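# Reproduce the reference drawing on the paper pad

## Task

Use the markers to draw a copy of the 'drawing' reference picture on the pad of paper. The reference shows the entire sheet, and its top edge corresponds to the pad's long edge farthest from the robot. The scrap strip next to the pad does not count toward the result.

## Robot and tools

Robot: two arms, left_arm (left hand) and right_arm (right hand). Each ends in a five-finger hand. Calibrated bases in the scene frame: left_arm at (+0.063, +0.384, 0) m, right_arm at (-0.024, -0.455, 0) m, both turned almost not at all about z.

Scene frame: origin on the table surface halfway between the nominal bases. +x points out over the table, +z points up, and +y points toward the left_arm side. These names do not match image left and right. Reported positions are in metres, orientations are quat_wxyz, and velocities are in m/s and rad/s, all in this frame. Printed values can be off by a few centimetres, more at long reach.

Hand point: a point fixed to the palm, 0.05 m in front of it and 0.15 m out from the wrist flange along the fingers. Its +z runs along straight fingers and +y points out of the palm. On the right hand +x runs across the palm away from the thumb; on the left hand +x points toward the thumb. Straight fingertips sit about 0.06 to 0.07 m past the point along +z and about 0.06 m back along -y. A wrist bracket on the little-finger side sticks out and can strike things. With fingers level, the wrist can hang below the point by up to 0.11 m (palm down) and may reach the table first.

Row layout (shared by execute_actions and move): always 28 numbers covering both arms, even if one stays still. Left arm first: dx, dy, dz, rx, ry, rz, then six hand places, then force_limit, speed. The right arm follows in the same order. The six pose numbers are offsets, not poses. They count from that arm's Hand target at the start of the action or move, along the Hand target's own axes. 1.0 equals 0.6 m of travel or 180 degrees of turn. rx, ry, rz form one rotation vector. Every row of one action is measured from that same start, so resending an offset moves the arm further. Six zeros re-command the current Hand target.

Hand places: put grasp numbers a, b, c (each -1 to +1) in the first three places and exactly 0 in the remaining three, or the row is rejected. a curls index and middle and bends the thumb. b curls ring and little. c swings the thumb in front of the palm. All zeros give an open hand. To keep a hand unchanged or hold a grip, repeat its last a, b, c. force_limit runs from -1 (about 0 N) to +1 (10 N, 15 N for thumb motors). speed runs from near 0 at -1 to full at +0.48 and above. For a soft grip, close with speed -0.94 or lower. With the thumb turned in, the hand holds objects about 0.035 to 0.065 m thick, or a handle as thin as about 0.025 m, which suits a marker.

Tools:
- execute_actions(actions, cameras): actions is a list of actions, each a table of up to 15 rows of 28 numbers, one row per 1/30 s step. A short table repeats its final row. Images come back only if actions is empty or cameras requests them.
- move(target, speed, blend, stop_force, zero, blocking, cameras): target is a single 28-number row or a list of up to 15 rows. Every row's offsets count from the same starting Hand targets. speed is path top speed in m/s, 0.002 to 3.6 (default 0.25), one value or one per target. blend in metres rounds corners in a list. stop_force in N, 3 to 120, ends an arm's path when its wrist sensor feels that much push; use it slowly when bringing a marker tip onto paper, and leave it out when lifting off. zero (default true) rezeroes before the move. blocking=false returns after 0.5 s and cannot be combined with stop_force. Moves longer than 10 s are cut off.
- wait(seconds 0 to 10, cameras).
- stop(cameras): brakes a running move.
- zoom_image(camera, region [x0, y0, x1, y1] in pixels, at most 504 by 504) on the newest image of cam_high, cam_above, cam_left_wrist or cam_right_wrist.
- show_instructions(): shows the reference images.
- zero_wrist_force(arm: left_arm or right_arm).
- finished_scene(scene 1): ends the scene for good.

Cameras: cam_high 672x504, cam_above 672x504 (looking down), cam_left_wrist and cam_right_wrist 616x616 fisheye.

Results: Hand target (the last commanded pose after clipping; next offsets count from it), end_effector_position and quat, velocities, joint positions and torques, wrist force and torque in the end effector's axes, hand_measured, hand_stopped_by (moving, target, force, stalled, fault), hand_load_n (positive when pushed open; a grip that slips shows as load near 0). A move adds a move: line with its ending, such as done, off_target, moving, held or fault, plus limits like paced or held. done means at rest within 3 mm and 2 degrees; it says nothing about contact. The hand point often rests short of the Hand target; if so, send the missing distance as an offset.

Cautions: commanded orientation is clipped to 32 degrees from the measured one each step. A torque overload, or about 150 N of force on an arm, stops that arm for 10 s. Arms are stiff, so aiming even slightly past a firm contact like the table can fault; approach paper slowly with stop_force. Keep the two arms and hands from pressing on each other. Avoid paths near an arm's own base. Do not drop markers, swing them fast or knock anything off the table. Long strain heats motors, and at 85 °C the arm brakes for 30 s or more.

Each tool is called by a JSON object that holds its "fn" and its "kwargs", one argument or row to a line.

Reference images:

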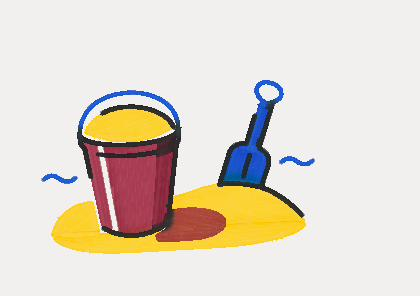

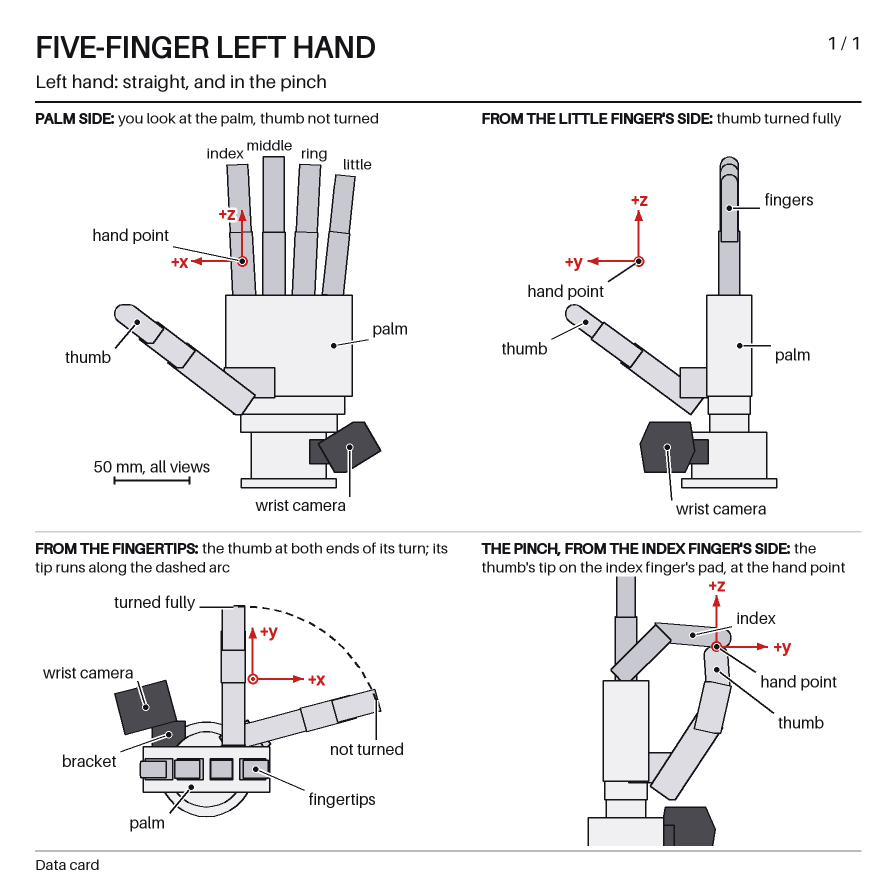

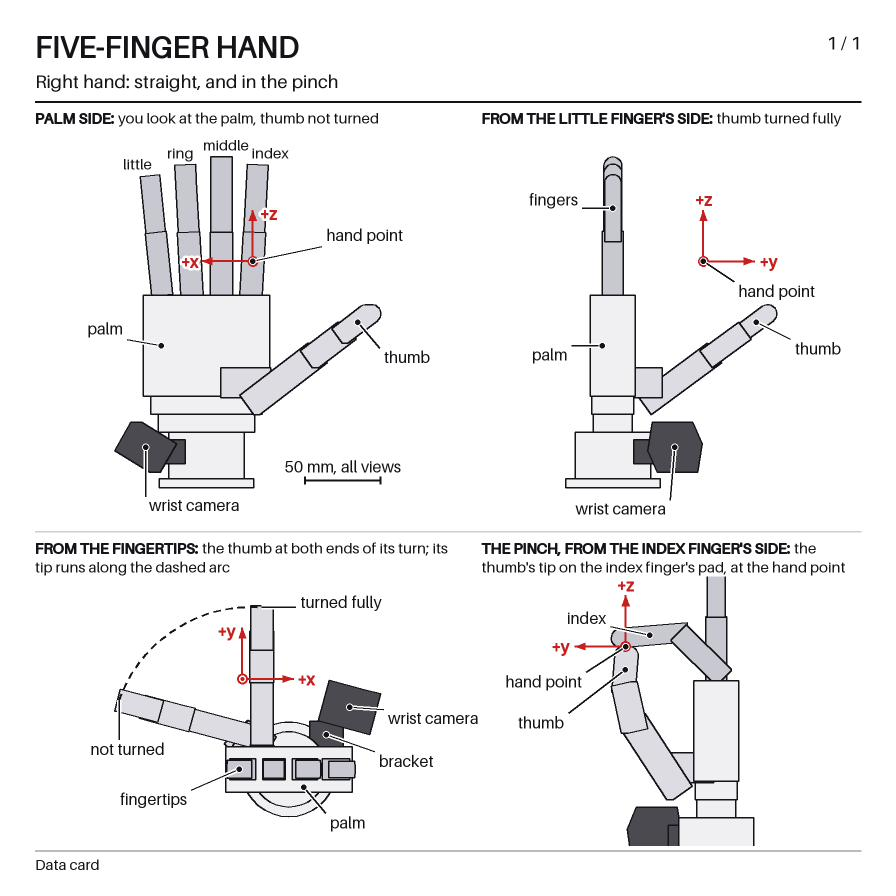

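## Session

{"fn": "execute_actions", "kwargs": {
  "actions": []
}}

{"fn": "show_instructions", "kwargs": {

}}

Scene clock: 0.00 s.
left_arm: end_effector_position=(+0.4026, -0.1574, +0.3681) hand_measured=(-1.000, -1.000, -1.000, -1.000, -1.000, -1.000) hand_load_n=(+0.0, +0.0, +0.0, +0.0, +0.0, +0.0) hand_stopped_by=(target, target, target, target, target, target) hand_force_limit=0.00 hand_speed=-0.80 end_effector_quat_wxyz=(+0.191, +0.441, +0.626, -0.613) | right_arm: end_effector_position=(+0.5488, -0.3655, +0.2272) hand_measured=(-1.000, -1.000, -1.000, -1.000, -1.000, -1.000) hand_load_n=(+0.0, +0.0, +0.0, -0.5, +0.0, +0.0) hand_stopped_by=(target, target, target, target, target, target) hand_force_limit=0.00 hand_speed=-0.80 end_effector_quat_wxyz=(-0.195, +0.340, +0.896, +0.207)
Joint positions: left_arm=[2.73 -1.989 -1.238 2.129 -0.197 -1.135] | right_arm=[-0.303 -0.909 1.167 1.725 1.156 -1.28]
Joint velocities: within noise
Joint torques (N m): no reading
Motor temperatures (°C): left_arm=[34 33 33 45 44 39] | right_arm=[31 30 35 44 40 39]
Wrist force (N): no reading
Wrist torque (N m): no reading
Wrist force, peak (N): no reading
Hand target: left_arm +0.4026, -0.1574, +0.3681; +0.191, +0.441, +0.626, -0.613 | right_arm +0.5488, -0.3655, +0.2272; -0.195, +0.340, +0.896, +0.207

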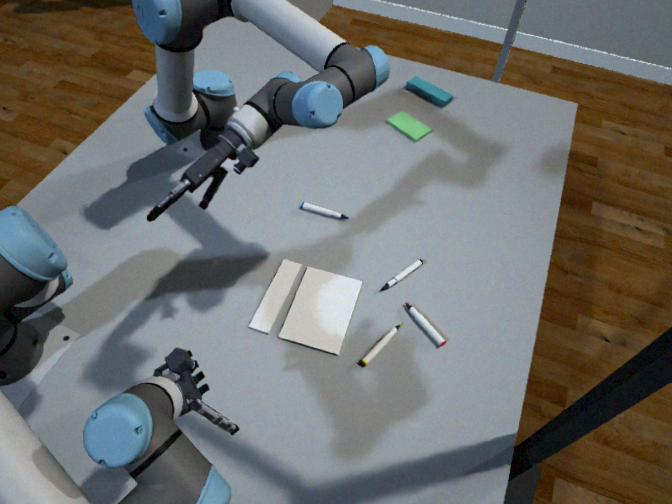

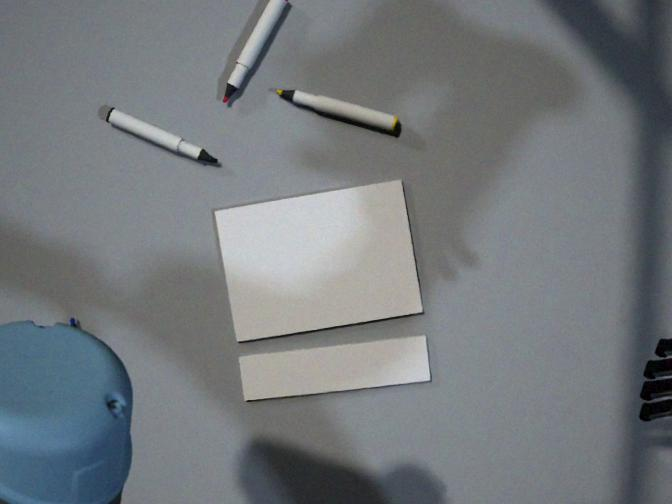

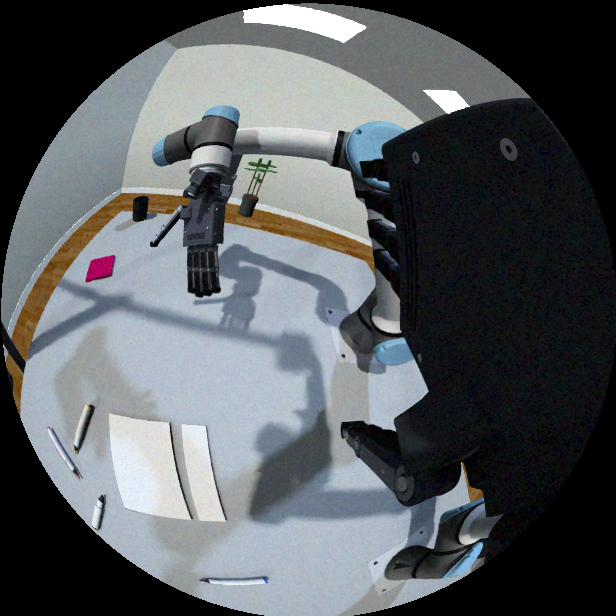

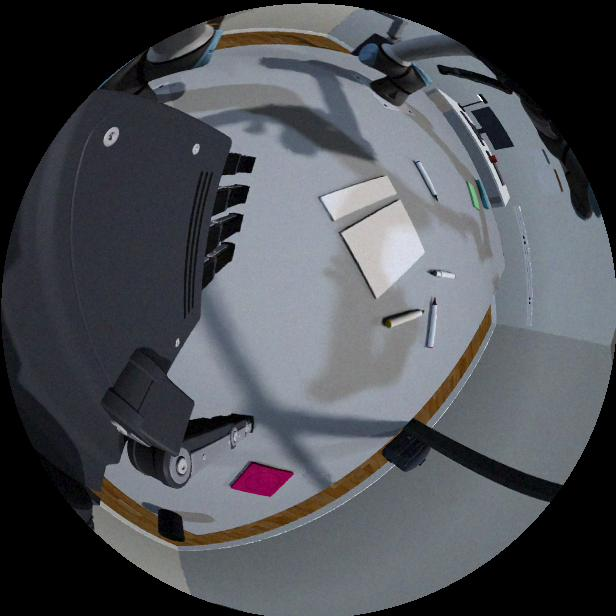

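Reference images for this scene: drawing, FIVE-FINGER LEFT HAND page 1, FIVE-FINGER HAND page 1.

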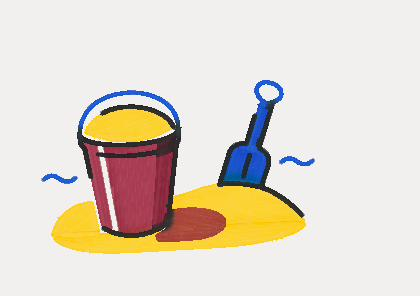

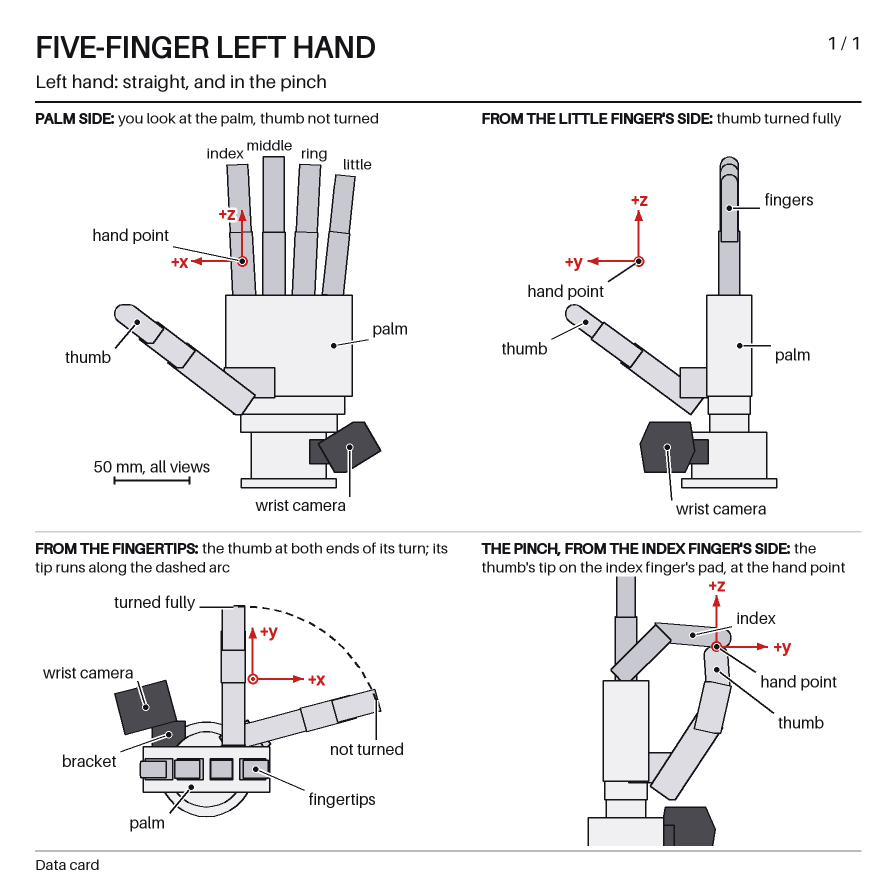

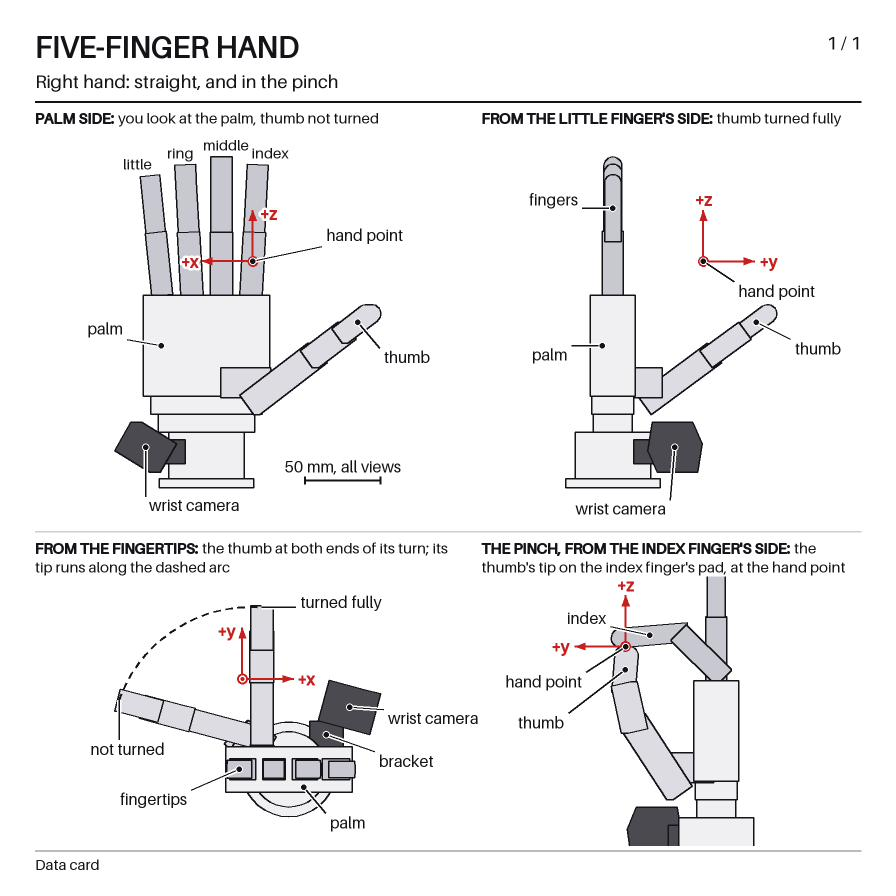

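{"fn": "zoom_image", "kwargs": {
  "camera": "cam_above",
  "region": [80, 0, 460, 230]
}}

{"fn": "zoom_image", "kwargs": {
  "camera": "cam_high",
  "region": [240, 180, 460, 380]
}}

{"fn": "zoom_image", "kwargs": {
  "camera": "cam_above",
  "region": [180, 160, 460, 420]
}}

Scaled by 1.326.

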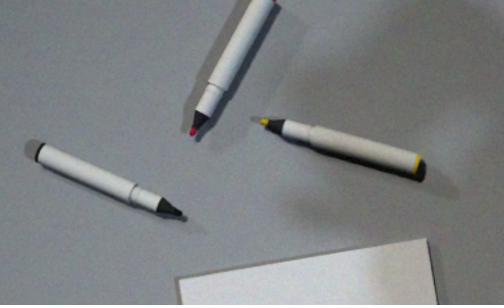

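Scaled by 2.291.

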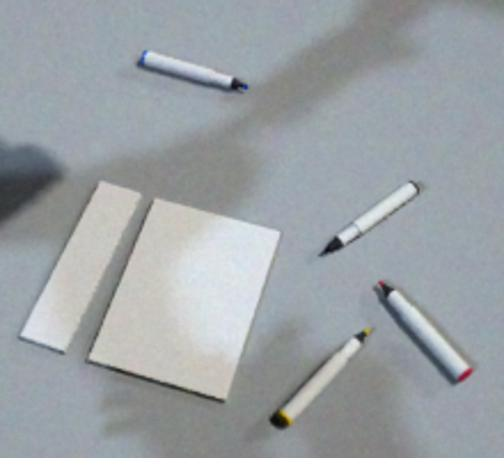

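Scaled by 1.800.

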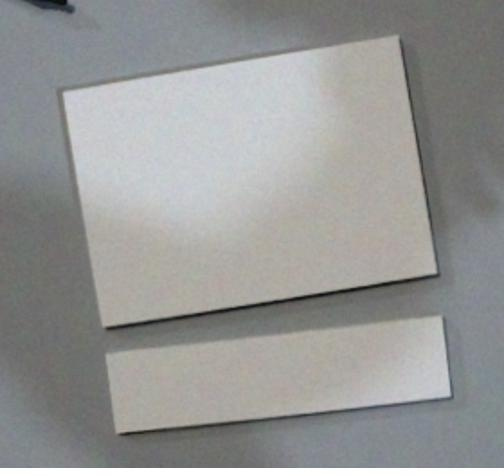

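{"fn": "zoom_image", "kwargs": {
  "camera": "cam_above",
  "region": [90, 90, 230, 180]
}}

{"fn": "zoom_image", "kwargs": {
  "camera": "cam_above",
  "region": [215, 0, 415, 150]
}}

{"fn": "zoom_image", "kwargs": {
  "camera": "cam_high",
  "region": [370, 240, 460, 380]
}}

{"fn": "zoom_image", "kwargs": {
  "camera": "cam_high",
  "region": [290, 180, 360, 240]
}}

Scaled by 3.600.

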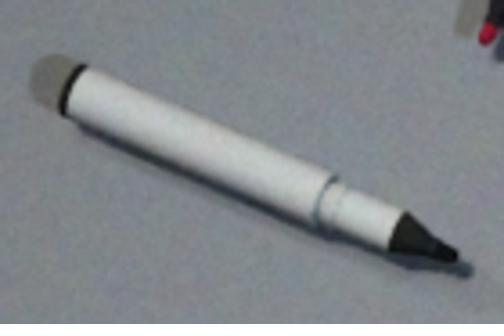

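Scaled by 2.520.

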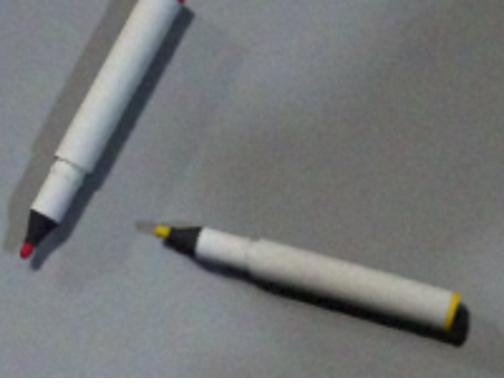

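Scaled by 3.600.

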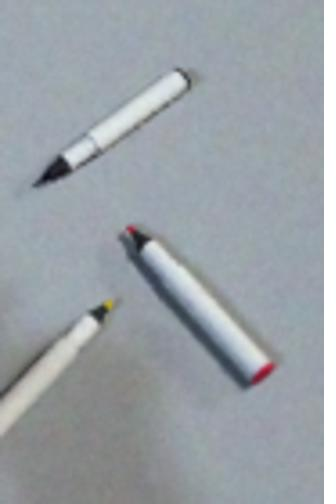

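Scaled by 7.200.

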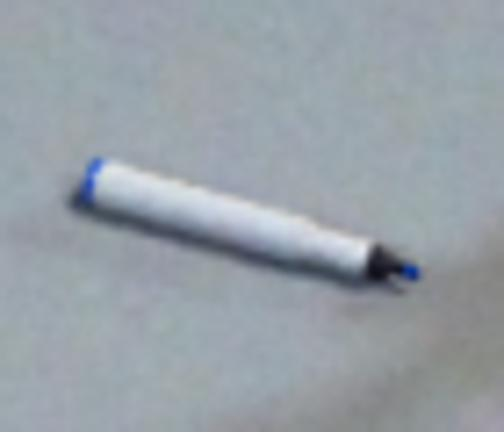

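{"fn": "move", "kwargs": {
  "target": [0.1595, -0.1362, -0.7372, 0, 0, 0, 0, 0, 0, 0, 0, 0, 0, -0.8, 0, 0, 0, 0, 0, 0, 0, 0, 0, 0, 0, 0, 0, -0.8],
  "speed": 0.3,
  "cameras": ["all"]
}}

Scene clock: 572.17 s.
left_arm: end_effector_position=(+0.4203, +0.2992, +0.4194) hand_measured=(-1.000, -1.000, -1.000, -1.000, -1.000, -1.000) hand_load_n=(+0.0, +0.0, +0.0, +0.0, +0.0, +0.0) hand_stopped_by=(target, target, target, target, target, target) hand_force_limit=0.00 hand_speed=-0.80 end_effector_quat_wxyz=(+0.191, +0.441, +0.626, -0.613) | right_arm: end_effector_position=(+0.5488, -0.3655, +0.2272) hand_measured=(-1.000, -1.000, -1.000, -1.000, -1.000, -1.000) hand_load_n=(+0.0, +0.0, +0.0, +0.0, +0.0, +0.0) hand_stopped_by=(target, target, target, target, target, target) hand_force_limit=0.00 hand_speed=-0.80 end_effector_quat_wxyz=(-0.195, +0.340, +0.896, +0.207)
Joint positions: left_arm=[3.801 -1.733 -1.819 0.62 -0.991 0.8] | right_arm=[-0.303 -0.909 1.167 1.725 1.156 -1.28]
Joint torques (N m): left_arm=[10.53 35.29 9.42 -0.7 -1.14 -0.89] | right_arm=[0.65 -45.9 -18.31 2.94 -0.53 0.02]
Wrist force (N): left_arm=[-0.4 -0.5 0.4] | right_arm=[-0.1 0.2 0.0]
Wrist torque (N m): left_arm=[-0.14 0.10 -0.10] | right_arm=[0.02 0.02 0.00]
Wrist force, peak (N): left_arm=[-0.8 0.1 2.2] | right_arm=[-0.2 -0.5 0.1]
Hand target: left_arm +0.4202, +0.2993, +0.4194; +0.191, +0.441, +0.626, -0.613 | right_arm +0.5488, -0.3655, +0.2272; -0.195, +0.340, +0.896, +0.207
Off the commanded pose: left_arm 0.000 m, 0 deg | right_arm 0.000 m, 0 deg.
move: done
camera_calibration:
cam_left_wrist: T_world_to_cam=[[-0.886669, 0.212313, 0.410781, 0.13109], [-0.134557, 0.731447, -0.668491, 0.116886], [-0.442394, -0.648003, -0.619983, 0.753342], [0, 0, 0, 1]] pos_world=[0.465236, 0.37484, 0.491347]

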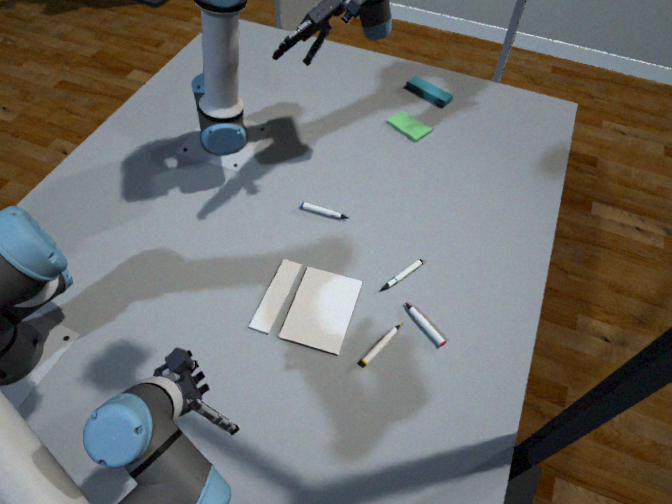

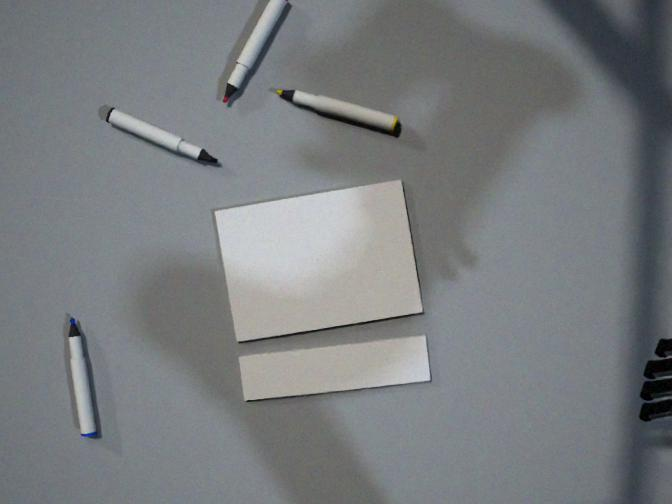

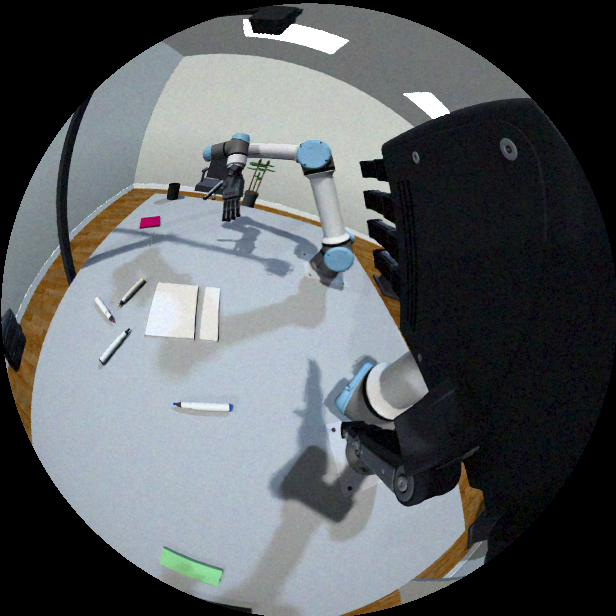

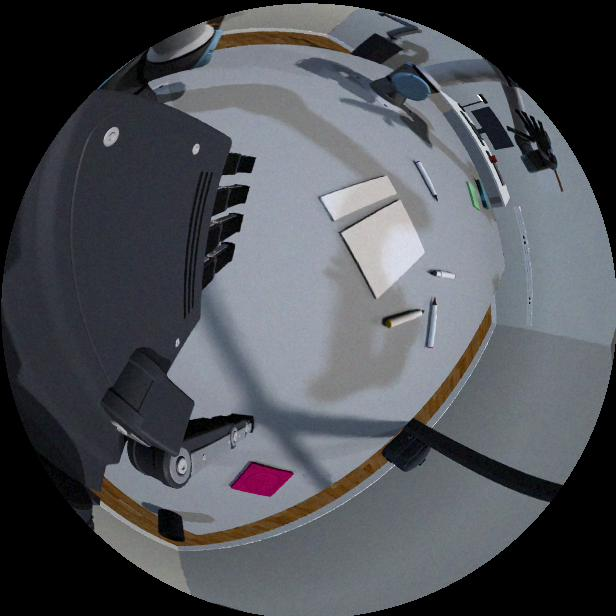

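{"fn": "move", "kwargs": {
  "target": [0, 0, 0, 0, 0, 0, 0, 0, 0, 0, 0, 0, 0, -0.8, -0.1065, 0.5403, 0.3042, 0.4209, -0.3404, -0.547, 0.3, 0.3, 1, 0, 0, 0, 0, -0.3],
  "speed": 0.2,
  "cameras": ["all"]
}}

Scene clock: 607.63 s.
left_arm: end_effector_position=(+0.4202, +0.2993, +0.4194) hand_measured=(-1.000, -1.000, -1.000, -1.000, -1.000, -1.000) hand_load_n=(+0.0, +0.0, +0.0, +0.0, +0.0, +0.0) hand_stopped_by=(target, target, target, target, target, target) hand_force_limit=0.00 hand_speed=-0.80 end_effector_quat_wxyz=(+0.191, +0.441, +0.626, -0.613) | right_arm: end_effector_position=(+0.7780, -0.0866, +0.1199) hand_measured=(+1.000, -0.516, -0.460, -0.476, -0.386, -0.430) hand_load_n=(+0.0, +0.0, +0.0, +0.0, +0.0, +0.0) hand_stopped_by=(target, target, target, target, target, target) hand_force_limit=0.00 hand_speed=-0.30 end_effector_quat_wxyz=(+0.286, -0.488, +0.722, -0.398)
Joint positions: left_arm=[3.801 -1.733 -1.819 0.62 -0.991 0.8] | right_arm=[0.437 -0.283 0.035 0.938 2.189 -2.666]
Joint torques (N m): left_arm=[12.7 37.82 24.1 -3.27 -1.21 1.21] | right_arm=[-8.13 -73.41 -29.24 1.14 1.6 0.21]
Wrist force (N): left_arm=[-0.3 -0.8 0.6] | right_arm=[-1.1 -0.1 0.1]
Wrist torque (N m): left_arm=[-0.21 0.09 -0.08] | right_arm=[-0.09 0.20 -0.15]
Wrist force, peak (N): left_arm=[-0.9 -1.0 0.2] | right_arm=[-1.7 -0.1 0.0]
Hand target: left_arm +0.4202, +0.2993, +0.4194; +0.191, +0.441, +0.626, -0.613 | right_arm +0.7789, -0.0861, +0.1202; +0.265, -0.489, +0.730, -0.397
Off the commanded pose: left_arm 0.000 m, 0 deg | right_arm 0.001 m, 3 deg.
elbow stopped short (right arm): the move would have taken joint 3 (elbow) straighter than the controller allows.
move: off_target (right_arm)
camera_calibration:
cam_left_wrist: T_world_to_cam=[[-0.886639, 0.2123, 0.410853, 0.130936], [-0.134576, 0.731512, -0.668416, 0.116748], [-0.442448, -0.647935, -0.620016, 0.753378], [0, 0, 0, 1]] pos_world=[0.465136, 0.37494, 0.491347]
cam_right_wrist: T_world_to_cam=[[-0.574711, -0.0877568, -0.813637, 0.525818], [-0.251483, 0.965063, 0.0735453, 0.265567], [0.778758, 0.246883, -0.576702, -0.401759], [0, 0, 0, 1]] pos_world=[0.681852, -0.110957, 0.176598]

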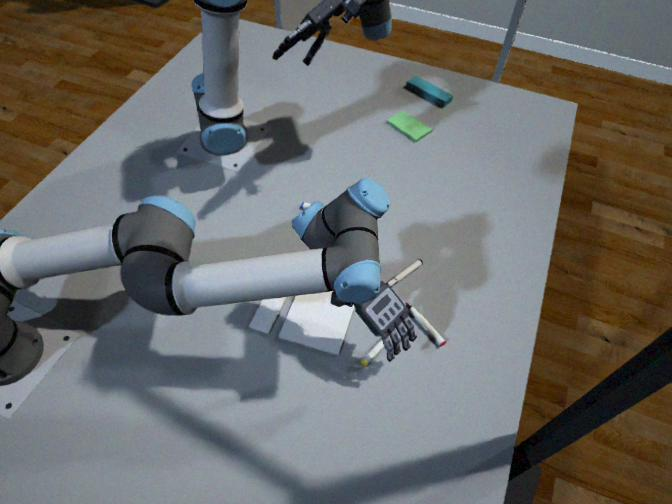

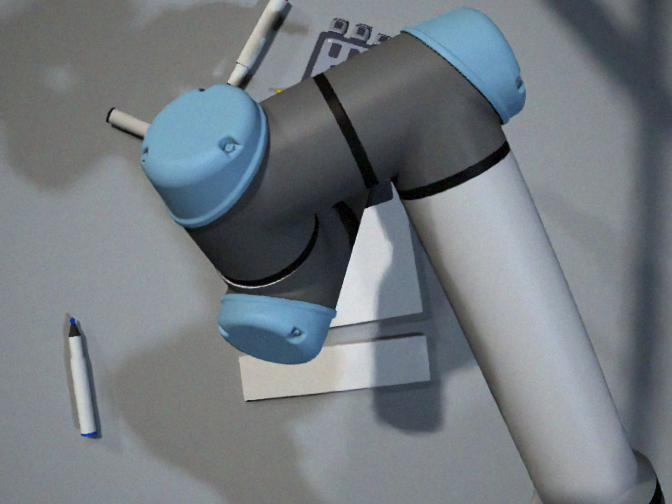

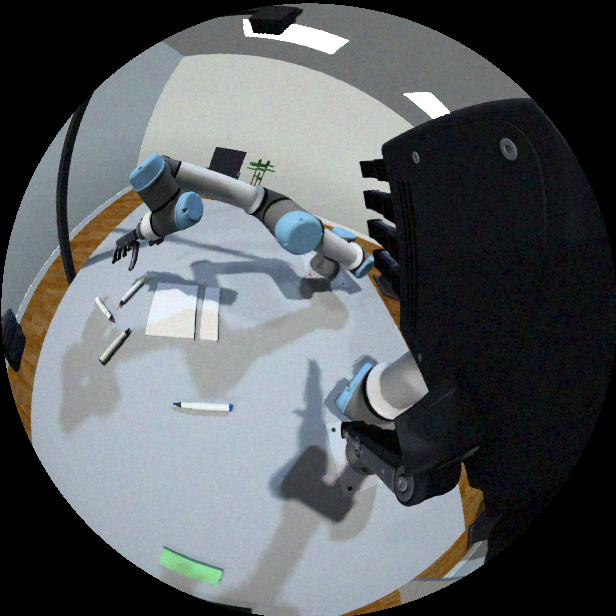

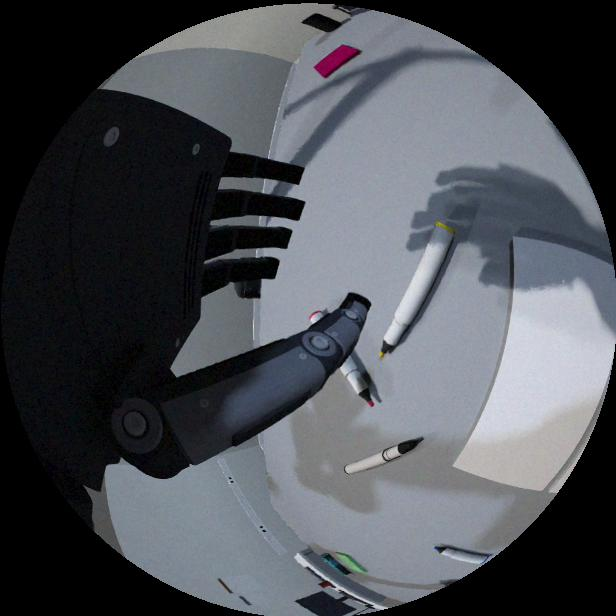

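{"fn": "move", "kwargs": {
  "target": [0, 0, 0, 0, 0, 0, 0, 0, 0, 0, 0, 0, 0, -0.8, -0.005, 0.1061, 0.0515, 0.0278, 0, 0, 0.45, 0.35, 1, 0, 0, 0, 0, -0.3],
  "speed": 0.1,
  "cameras": ["cam_high", "cam_above", "cam_right_wrist"]
}}

{"fn": "zoom_image", "kwargs": {
  "camera": "cam_right_wrist",
  "region": [200, 130, 500, 430]
}}

{"fn": "zoom_image", "kwargs": {
  "camera": "cam_high",
  "region": [330, 240, 470, 390]
}}

Scene clock: 729.53 s.
left_arm: end_effector_position=(+0.4202, +0.2993, +0.4194) hand_measured=(-1.000, -1.000, -1.000, -1.000, -1.000, -1.000) hand_load_n=(+0.0, +0.0, +0.0, +0.0, +0.0, +0.0) hand_stopped_by=(target, target, target, target, target, target) hand_force_limit=0.00 hand_speed=-0.80 end_effector_quat_wxyz=(+0.191, +0.441, +0.626, -0.613) | right_arm: end_effector_position=(+0.7719, -0.0800, +0.0501) hand_measured=(+1.000, -0.418, -0.170, -0.162, -0.268, -0.346) hand_load_n=(+0.0, +0.0, +0.0, +0.0, +0.0, +0.0) hand_stopped_by=(target, target, target, target, target, target) hand_force_limit=0.00 hand_speed=-0.30 end_effector_quat_wxyz=(+0.287, -0.477, +0.712, -0.428)
Joint positions: left_arm=[3.801 -1.733 -1.819 0.62 -0.991 0.8] | right_arm=[0.468 -0.384 0.44 0.603 2.268 -2.681]
Joint torques (N m): left_arm=[12.98 37.2 24.68 -3.28 -1.21 1.29] | right_arm=[-7.75 -60.62 -29.49 1.87 -2.13 0.19]
Wrist force (N): left_arm=[-0.7 -0.8 0.4] | right_arm=[-1.2 0.1 -0.3]
Wrist torque (N m): left_arm=[-0.19 0.14 -0.09] | right_arm=[-0.03 0.20 0.00]
Wrist force, peak (N): left_arm=[-0.8 -0.7 0.8] | right_arm=[-1.2 -1.0 -0.7]
Hand target: left_arm +0.4202, +0.2993, +0.4194; +0.191, +0.441, +0.626, -0.613 | right_arm +0.7719, -0.0800, +0.0500; +0.287, -0.477, +0.712, -0.428
Off the commanded pose: left_arm 0.000 m, 0 deg | right_arm 0.000 m, 0 deg.
move: done
camera_calibration:
cam_right_wrist: T_world_to_cam=[[-0.540851, -0.111689, -0.83367, 0.439091], [-0.230945, 0.972771, 0.0195035, 0.250181], [0.808792, 0.203081, -0.551918, -0.466796], [0, 0, 0, 1]] pos_world=[0.672802, -0.0995306, 0.103545]
Images, in order (width x height): cam_high 672x504, cam_above 672x504, cam_right_wrist 616x616.

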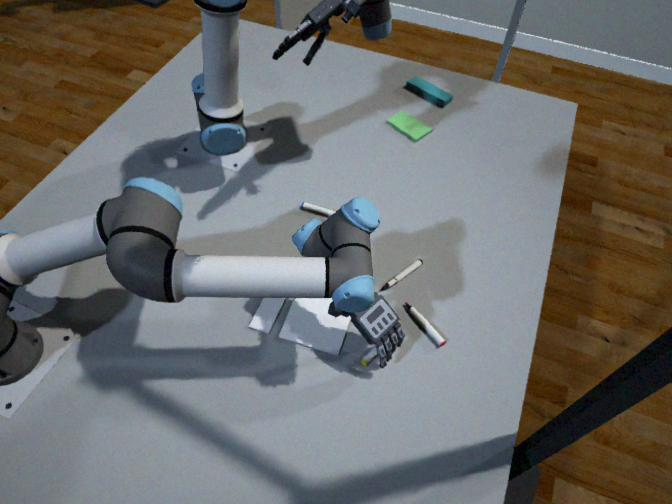

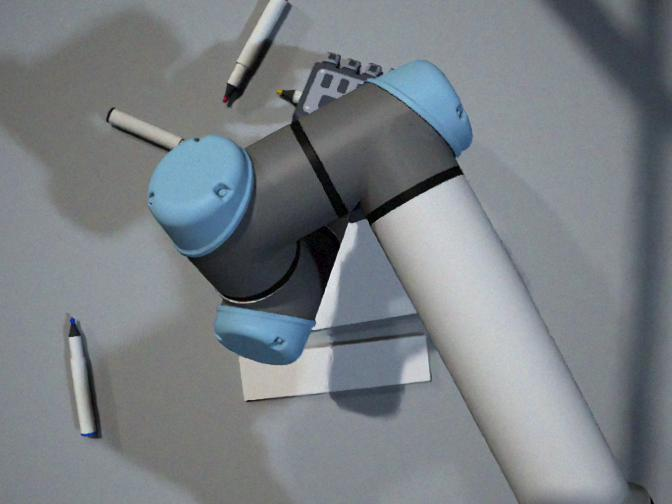

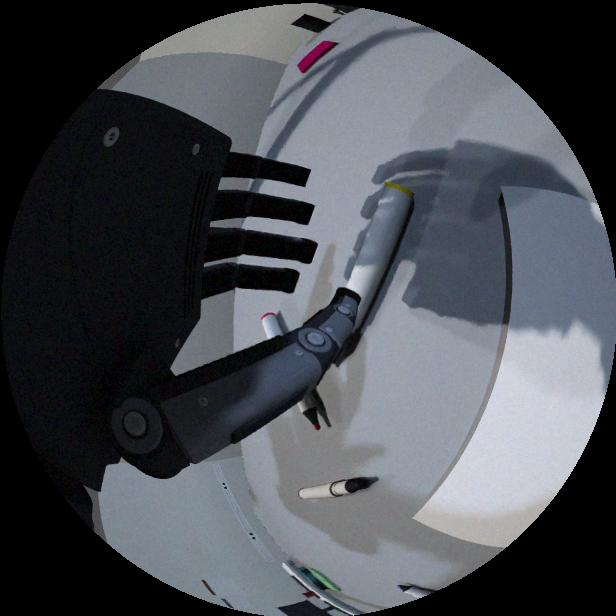

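Scaled by 1.680 from the camera's 616x616 image, which has a finer 880x880 frame.

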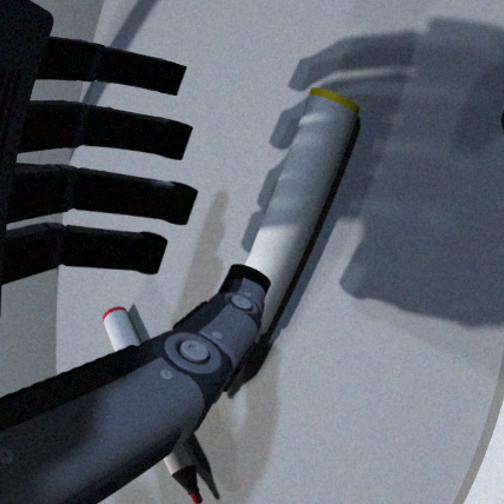

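Scaled by 3.360.

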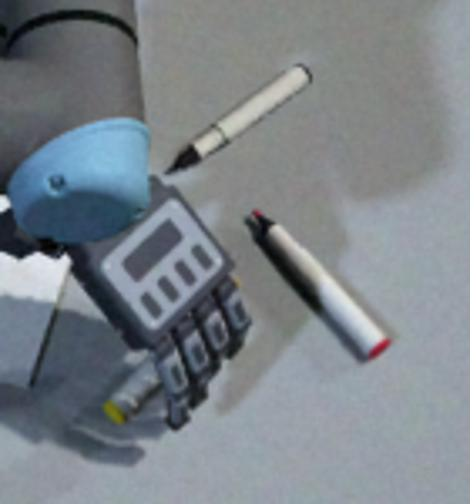

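{"fn": "move", "kwargs": {
  "target": [0, 0, 0, 0, 0, 0, 0, 0, 0, 0, 0, 0, 0, -0.8, 0, 0.0544, 0.0327, 0, 0, 0, 0.45, 0.35, 1, 0, 0, 0, 0, -0.3],
  "speed": 0.02,
  "stop_force": 3,
  "cameras": ["cam_high", "cam_right_wrist"]
}}

{"fn": "zoom_image", "kwargs": {
  "camera": "cam_right_wrist",
  "region": [230, 130, 450, 350]
}}

{"fn": "zoom_image", "kwargs": {
  "camera": "cam_high",
  "region": [330, 270, 430, 390]
}}

Scene clock: 775.97 s.
left_arm: end_effector_position=(+0.4202, +0.2993, +0.4194) hand_measured=(-1.000, -1.000, -1.000, -1.000, -1.000, -1.000) hand_load_n=(+0.0, +0.0, +0.0, +0.0, +0.0, +0.0) hand_stopped_by=(target, target, target, target, target, target) hand_force_limit=0.00 hand_speed=-0.80 end_effector_quat_wxyz=(+0.191, +0.441, +0.626, -0.613) | right_arm: end_effector_position=(+0.7733, -0.0806, +0.0215) hand_measured=(+1.000, -0.418, -0.170, -0.162, -0.268, -0.346) hand_load_n=(+0.0, +0.0, +0.0, -0.5, +0.0, +0.0) hand_stopped_by=(target, target, target, target, target, target) hand_force_limit=0.00 hand_speed=-0.30 end_effector_quat_wxyz=(+0.286, -0.477, +0.712, -0.428)
Joint positions: left_arm=[3.801 -1.733 -1.819 0.62 -0.991 0.8] | right_arm=[0.467 -0.367 0.479 0.546 2.267 -2.682]
Joint torques (N m): left_arm=[12.96 37.06 23.59 -3.12 -1.12 1.13] | right_arm=[4.4 -66.17 -28.17 3.29 -1.88 -0.5]
Wrist force (N): left_arm=[-0.3 -0.3 0.4] | right_arm=[-0.7 -4.1 -3.1]
Wrist torque (N m): left_arm=[-0.12 0.07 -0.08] | right_arm=[0.12 0.16 -0.03]
Wrist force, peak (N): left_arm=[-0.7 -0.9 0.6] | right_arm=[0.7 -14.5 -9.7]
Hand target: left_arm +0.4202, +0.2993, +0.4194; +0.191, +0.441, +0.626, -0.613 | right_arm +0.7733, -0.0806, +0.0215; +0.287, -0.477, +0.712, -0.428 (not the last commanded pose)
Off the commanded pose: left_arm 0.000 m, 0 deg | right_arm 0.009 m, 0 deg.
move: contact (right_arm)
camera_calibration:
cam_right_wrist: T_world_to_cam=[[-0.540907, -0.111494, -0.83366, 0.416049], [-0.230756, 0.972814, 0.0196183, 0.251536], [0.808809, 0.202984, -0.551929, -0.483692], [0, 0, 0, 1]] pos_world=[0.674302, -0.10013, 0.074945]
Images, in order (width x height): cam_high 672x504, cam_right_wrist 616x616.

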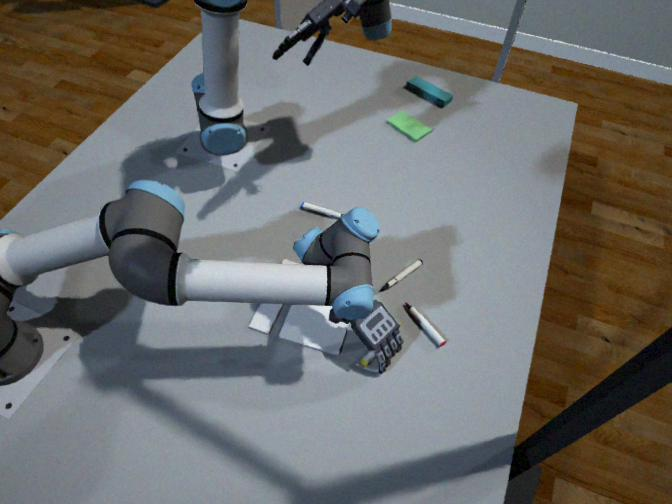

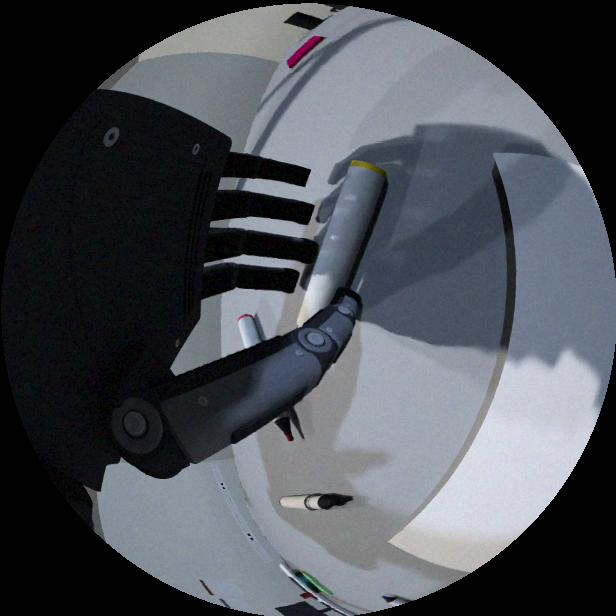

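Scaled by 2.291 from the camera's 616x616 image, which has a finer 880x880 frame.

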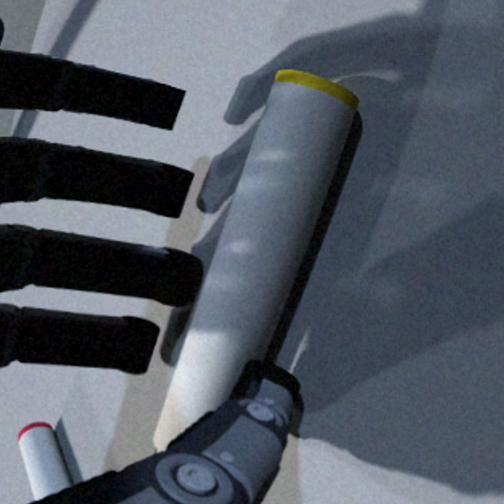

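Scaled by 4.200.

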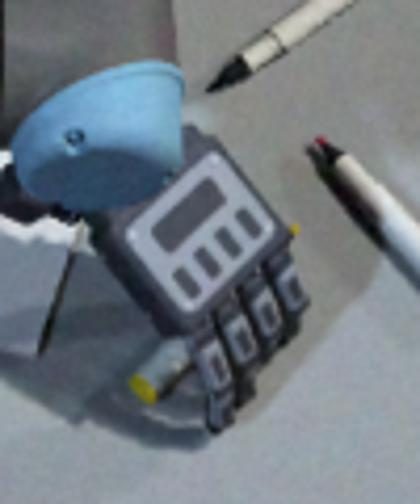

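{"fn": "move", "kwargs": {
  "target": [0, 0, 0, 0, 0, 0, 0, 0, 0, 0, 0, 0, 0, -0.8, 0, -0.0038, -0.002, 0, 0, 0, 0.45, 0.35, 1, 0, 0, 0, 0, -0.3],
  "speed": 0.02
}}

{"fn": "move", "kwargs": {
  "target": [0, 0, 0, 0, 0, 0, 0, 0, 0, 0, 0, 0, 0, -0.8, 0, 0, 0, 0, 0, 0, 0.56, 0.35, 1, 0, 0, 0, -0.6, -0.9],
  "speed": 0.02,
  "cameras": ["cam_right_wrist", "cam_above"]
}}

{"fn": "zoom_image", "kwargs": {
  "camera": "cam_right_wrist",
  "region": [230, 130, 450, 350]
}}

Scene clock: 826.13 s.
left_arm: end_effector_position=(+0.4202, +0.2993, +0.4194) hand_measured=(-1.000, -1.000, -1.000, -1.000, -1.000, -1.000) hand_load_n=(+0.0, +0.0, +0.0, +0.0, +0.0, +0.0) hand_stopped_by=(target, target, target, target, target, target) hand_force_limit=0.00 hand_speed=-0.80 end_effector_quat_wxyz=(+0.191, +0.441, +0.626, -0.613) | right_arm: end_effector_position=(+0.7733, -0.0806, +0.0241) hand_measured=(+1.000, -0.418, -0.170, -0.162, -0.268, -0.346) hand_load_n=(+0.0, +0.0, +0.0, +0.0, -0.5, +0.0) hand_stopped_by=(target, target, target, target, target, target) hand_force_limit=0.00 hand_speed=-0.30 end_effector_quat_wxyz=(+0.287, -0.477, +0.712, -0.428)
Joint positions: left_arm=[3.801 -1.733 -1.819 0.62 -0.991 0.8] | right_arm=[0.467 -0.368 0.475 0.552 2.267 -2.682]
Joint torques (N m): left_arm=[12.8 37.04 24.21 -3.21 -1.22 1.32] | right_arm=[6.88 -68.82 -28.03 2.29 -0.54 1.3]
Wrist force (N): left_arm=[-0.6 -0.7 0.7] | right_arm=[-0.7 0.7 0.1]
Wrist torque (N m): left_arm=[-0.19 0.13 -0.09] | right_arm=[0.04 0.13 0.06]
Wrist force, peak (N): left_arm=[-0.8 -0.8 0.5] | right_arm=[-1.0 -4.1 -3.5]
Hand target: left_arm +0.4202, +0.2993, +0.4194; +0.191, +0.441, +0.626, -0.613 | right_arm +0.7733, -0.0806, +0.0241; +0.287, -0.477, +0.712, -0.428
Off the commanded pose: left_arm 0.000 m, 0 deg | right_arm 0.000 m, 0 deg.
move: done

Scene clock: 827.20 s.
left_arm: end_effector_position=(+0.4202, +0.2993, +0.4194) hand_measured=(-1.000, -1.000, -1.000, -1.000, -1.000, -1.000) hand_load_n=(+0.0, +0.0, +0.0, +0.0, -0.5, +0.0) hand_stopped_by=(target, target, target, target, target, target) hand_force_limit=0.00 hand_speed=-0.80 end_effector_quat_wxyz=(+0.191, +0.441, +0.626, -0.613) | right_arm: end_effector_position=(+0.7733, -0.0806, +0.0241) hand_measured=(+1.000, -0.336, +0.050, +0.058, -0.252, -0.356) hand_load_n=(+0.0, +0.5, +0.0, +0.0, +0.0, +0.0) hand_stopped_by=(target, target, target, target, target, target) hand_force_limit=-0.60 hand_speed=-0.90 end_effector_quat_wxyz=(+0.287, -0.477, +0.712, -0.428)
Joint positions: left_arm=[3.801 -1.733 -1.819 0.62 -0.991 0.8] | right_arm=[0.467 -0.368 0.475 0.551 2.267 -2.682]
Joint torques (N m): left_arm=[13.06 37.19 24.53 -3.11 -1.09 1.37] | right_arm=[3.52 -57.61 -19.59 -1.06 -0.77 0.65]
Wrist force (N): left_arm=[-0.2 -0.4 0.5] | right_arm=[-0.9 0.5 -0.2]
Wrist torque (N m): left_arm=[-0.14 0.07 -0.07] | right_arm=[0.03 0.16 0.04]
Wrist force, peak (N): left_arm=[-0.8 -0.8 0.5] | right_arm=[-1.0 0.8 0.1]
Hand target: left_arm +0.4202, +0.2993, +0.4194; +0.191, +0.441, +0.626, -0.613 | right_arm +0.7733, -0.0806, +0.0241; +0.287, -0.477, +0.712, -0.428
Off the commanded pose: left_arm 0.000 m, 0 deg | right_arm 0.000 m, 0 deg.
move: done
camera_calibration:
cam_right_wrist: T_world_to_cam=[[-0.540907, -0.111494, -0.83366, 0.418217], [-0.230756, 0.972814, 0.0196183, 0.251485], [0.808809, 0.202984, -0.551929, -0.482257], [0, 0, 0, 1]] pos_world=[0.674302, -0.10013, 0.077545]
Images, in order (width x height): cam_above 672x504, cam_right_wrist 616x616.

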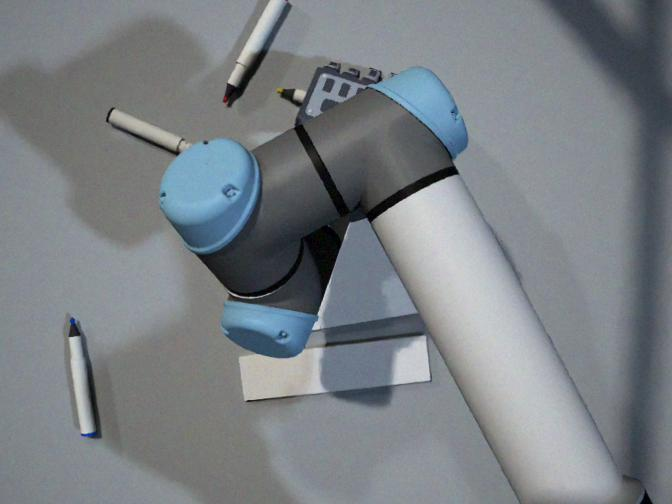

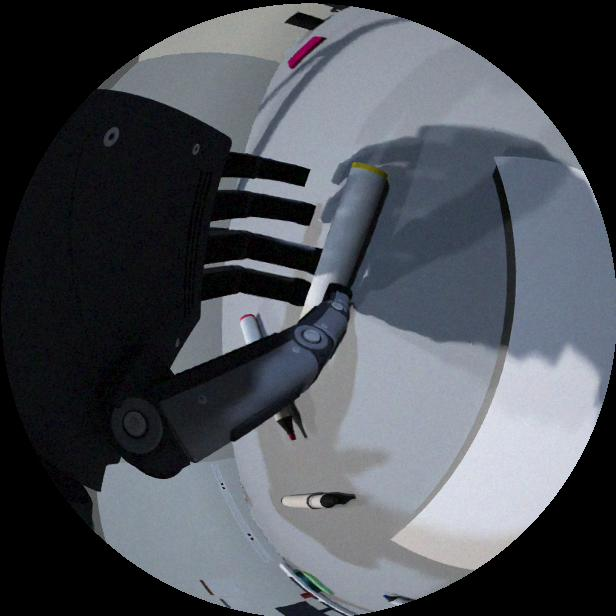

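Scaled by 2.291 from the camera's 616x616 image, which has a finer 880x880 frame.

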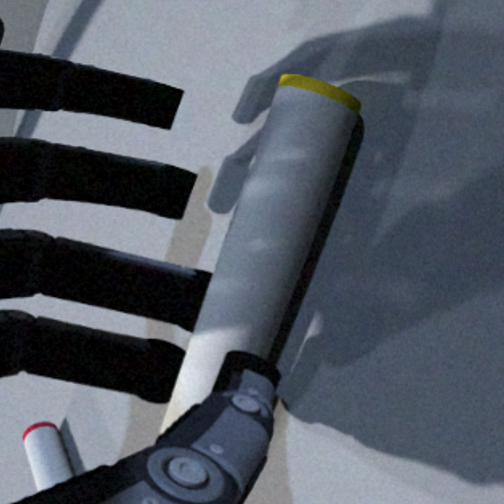

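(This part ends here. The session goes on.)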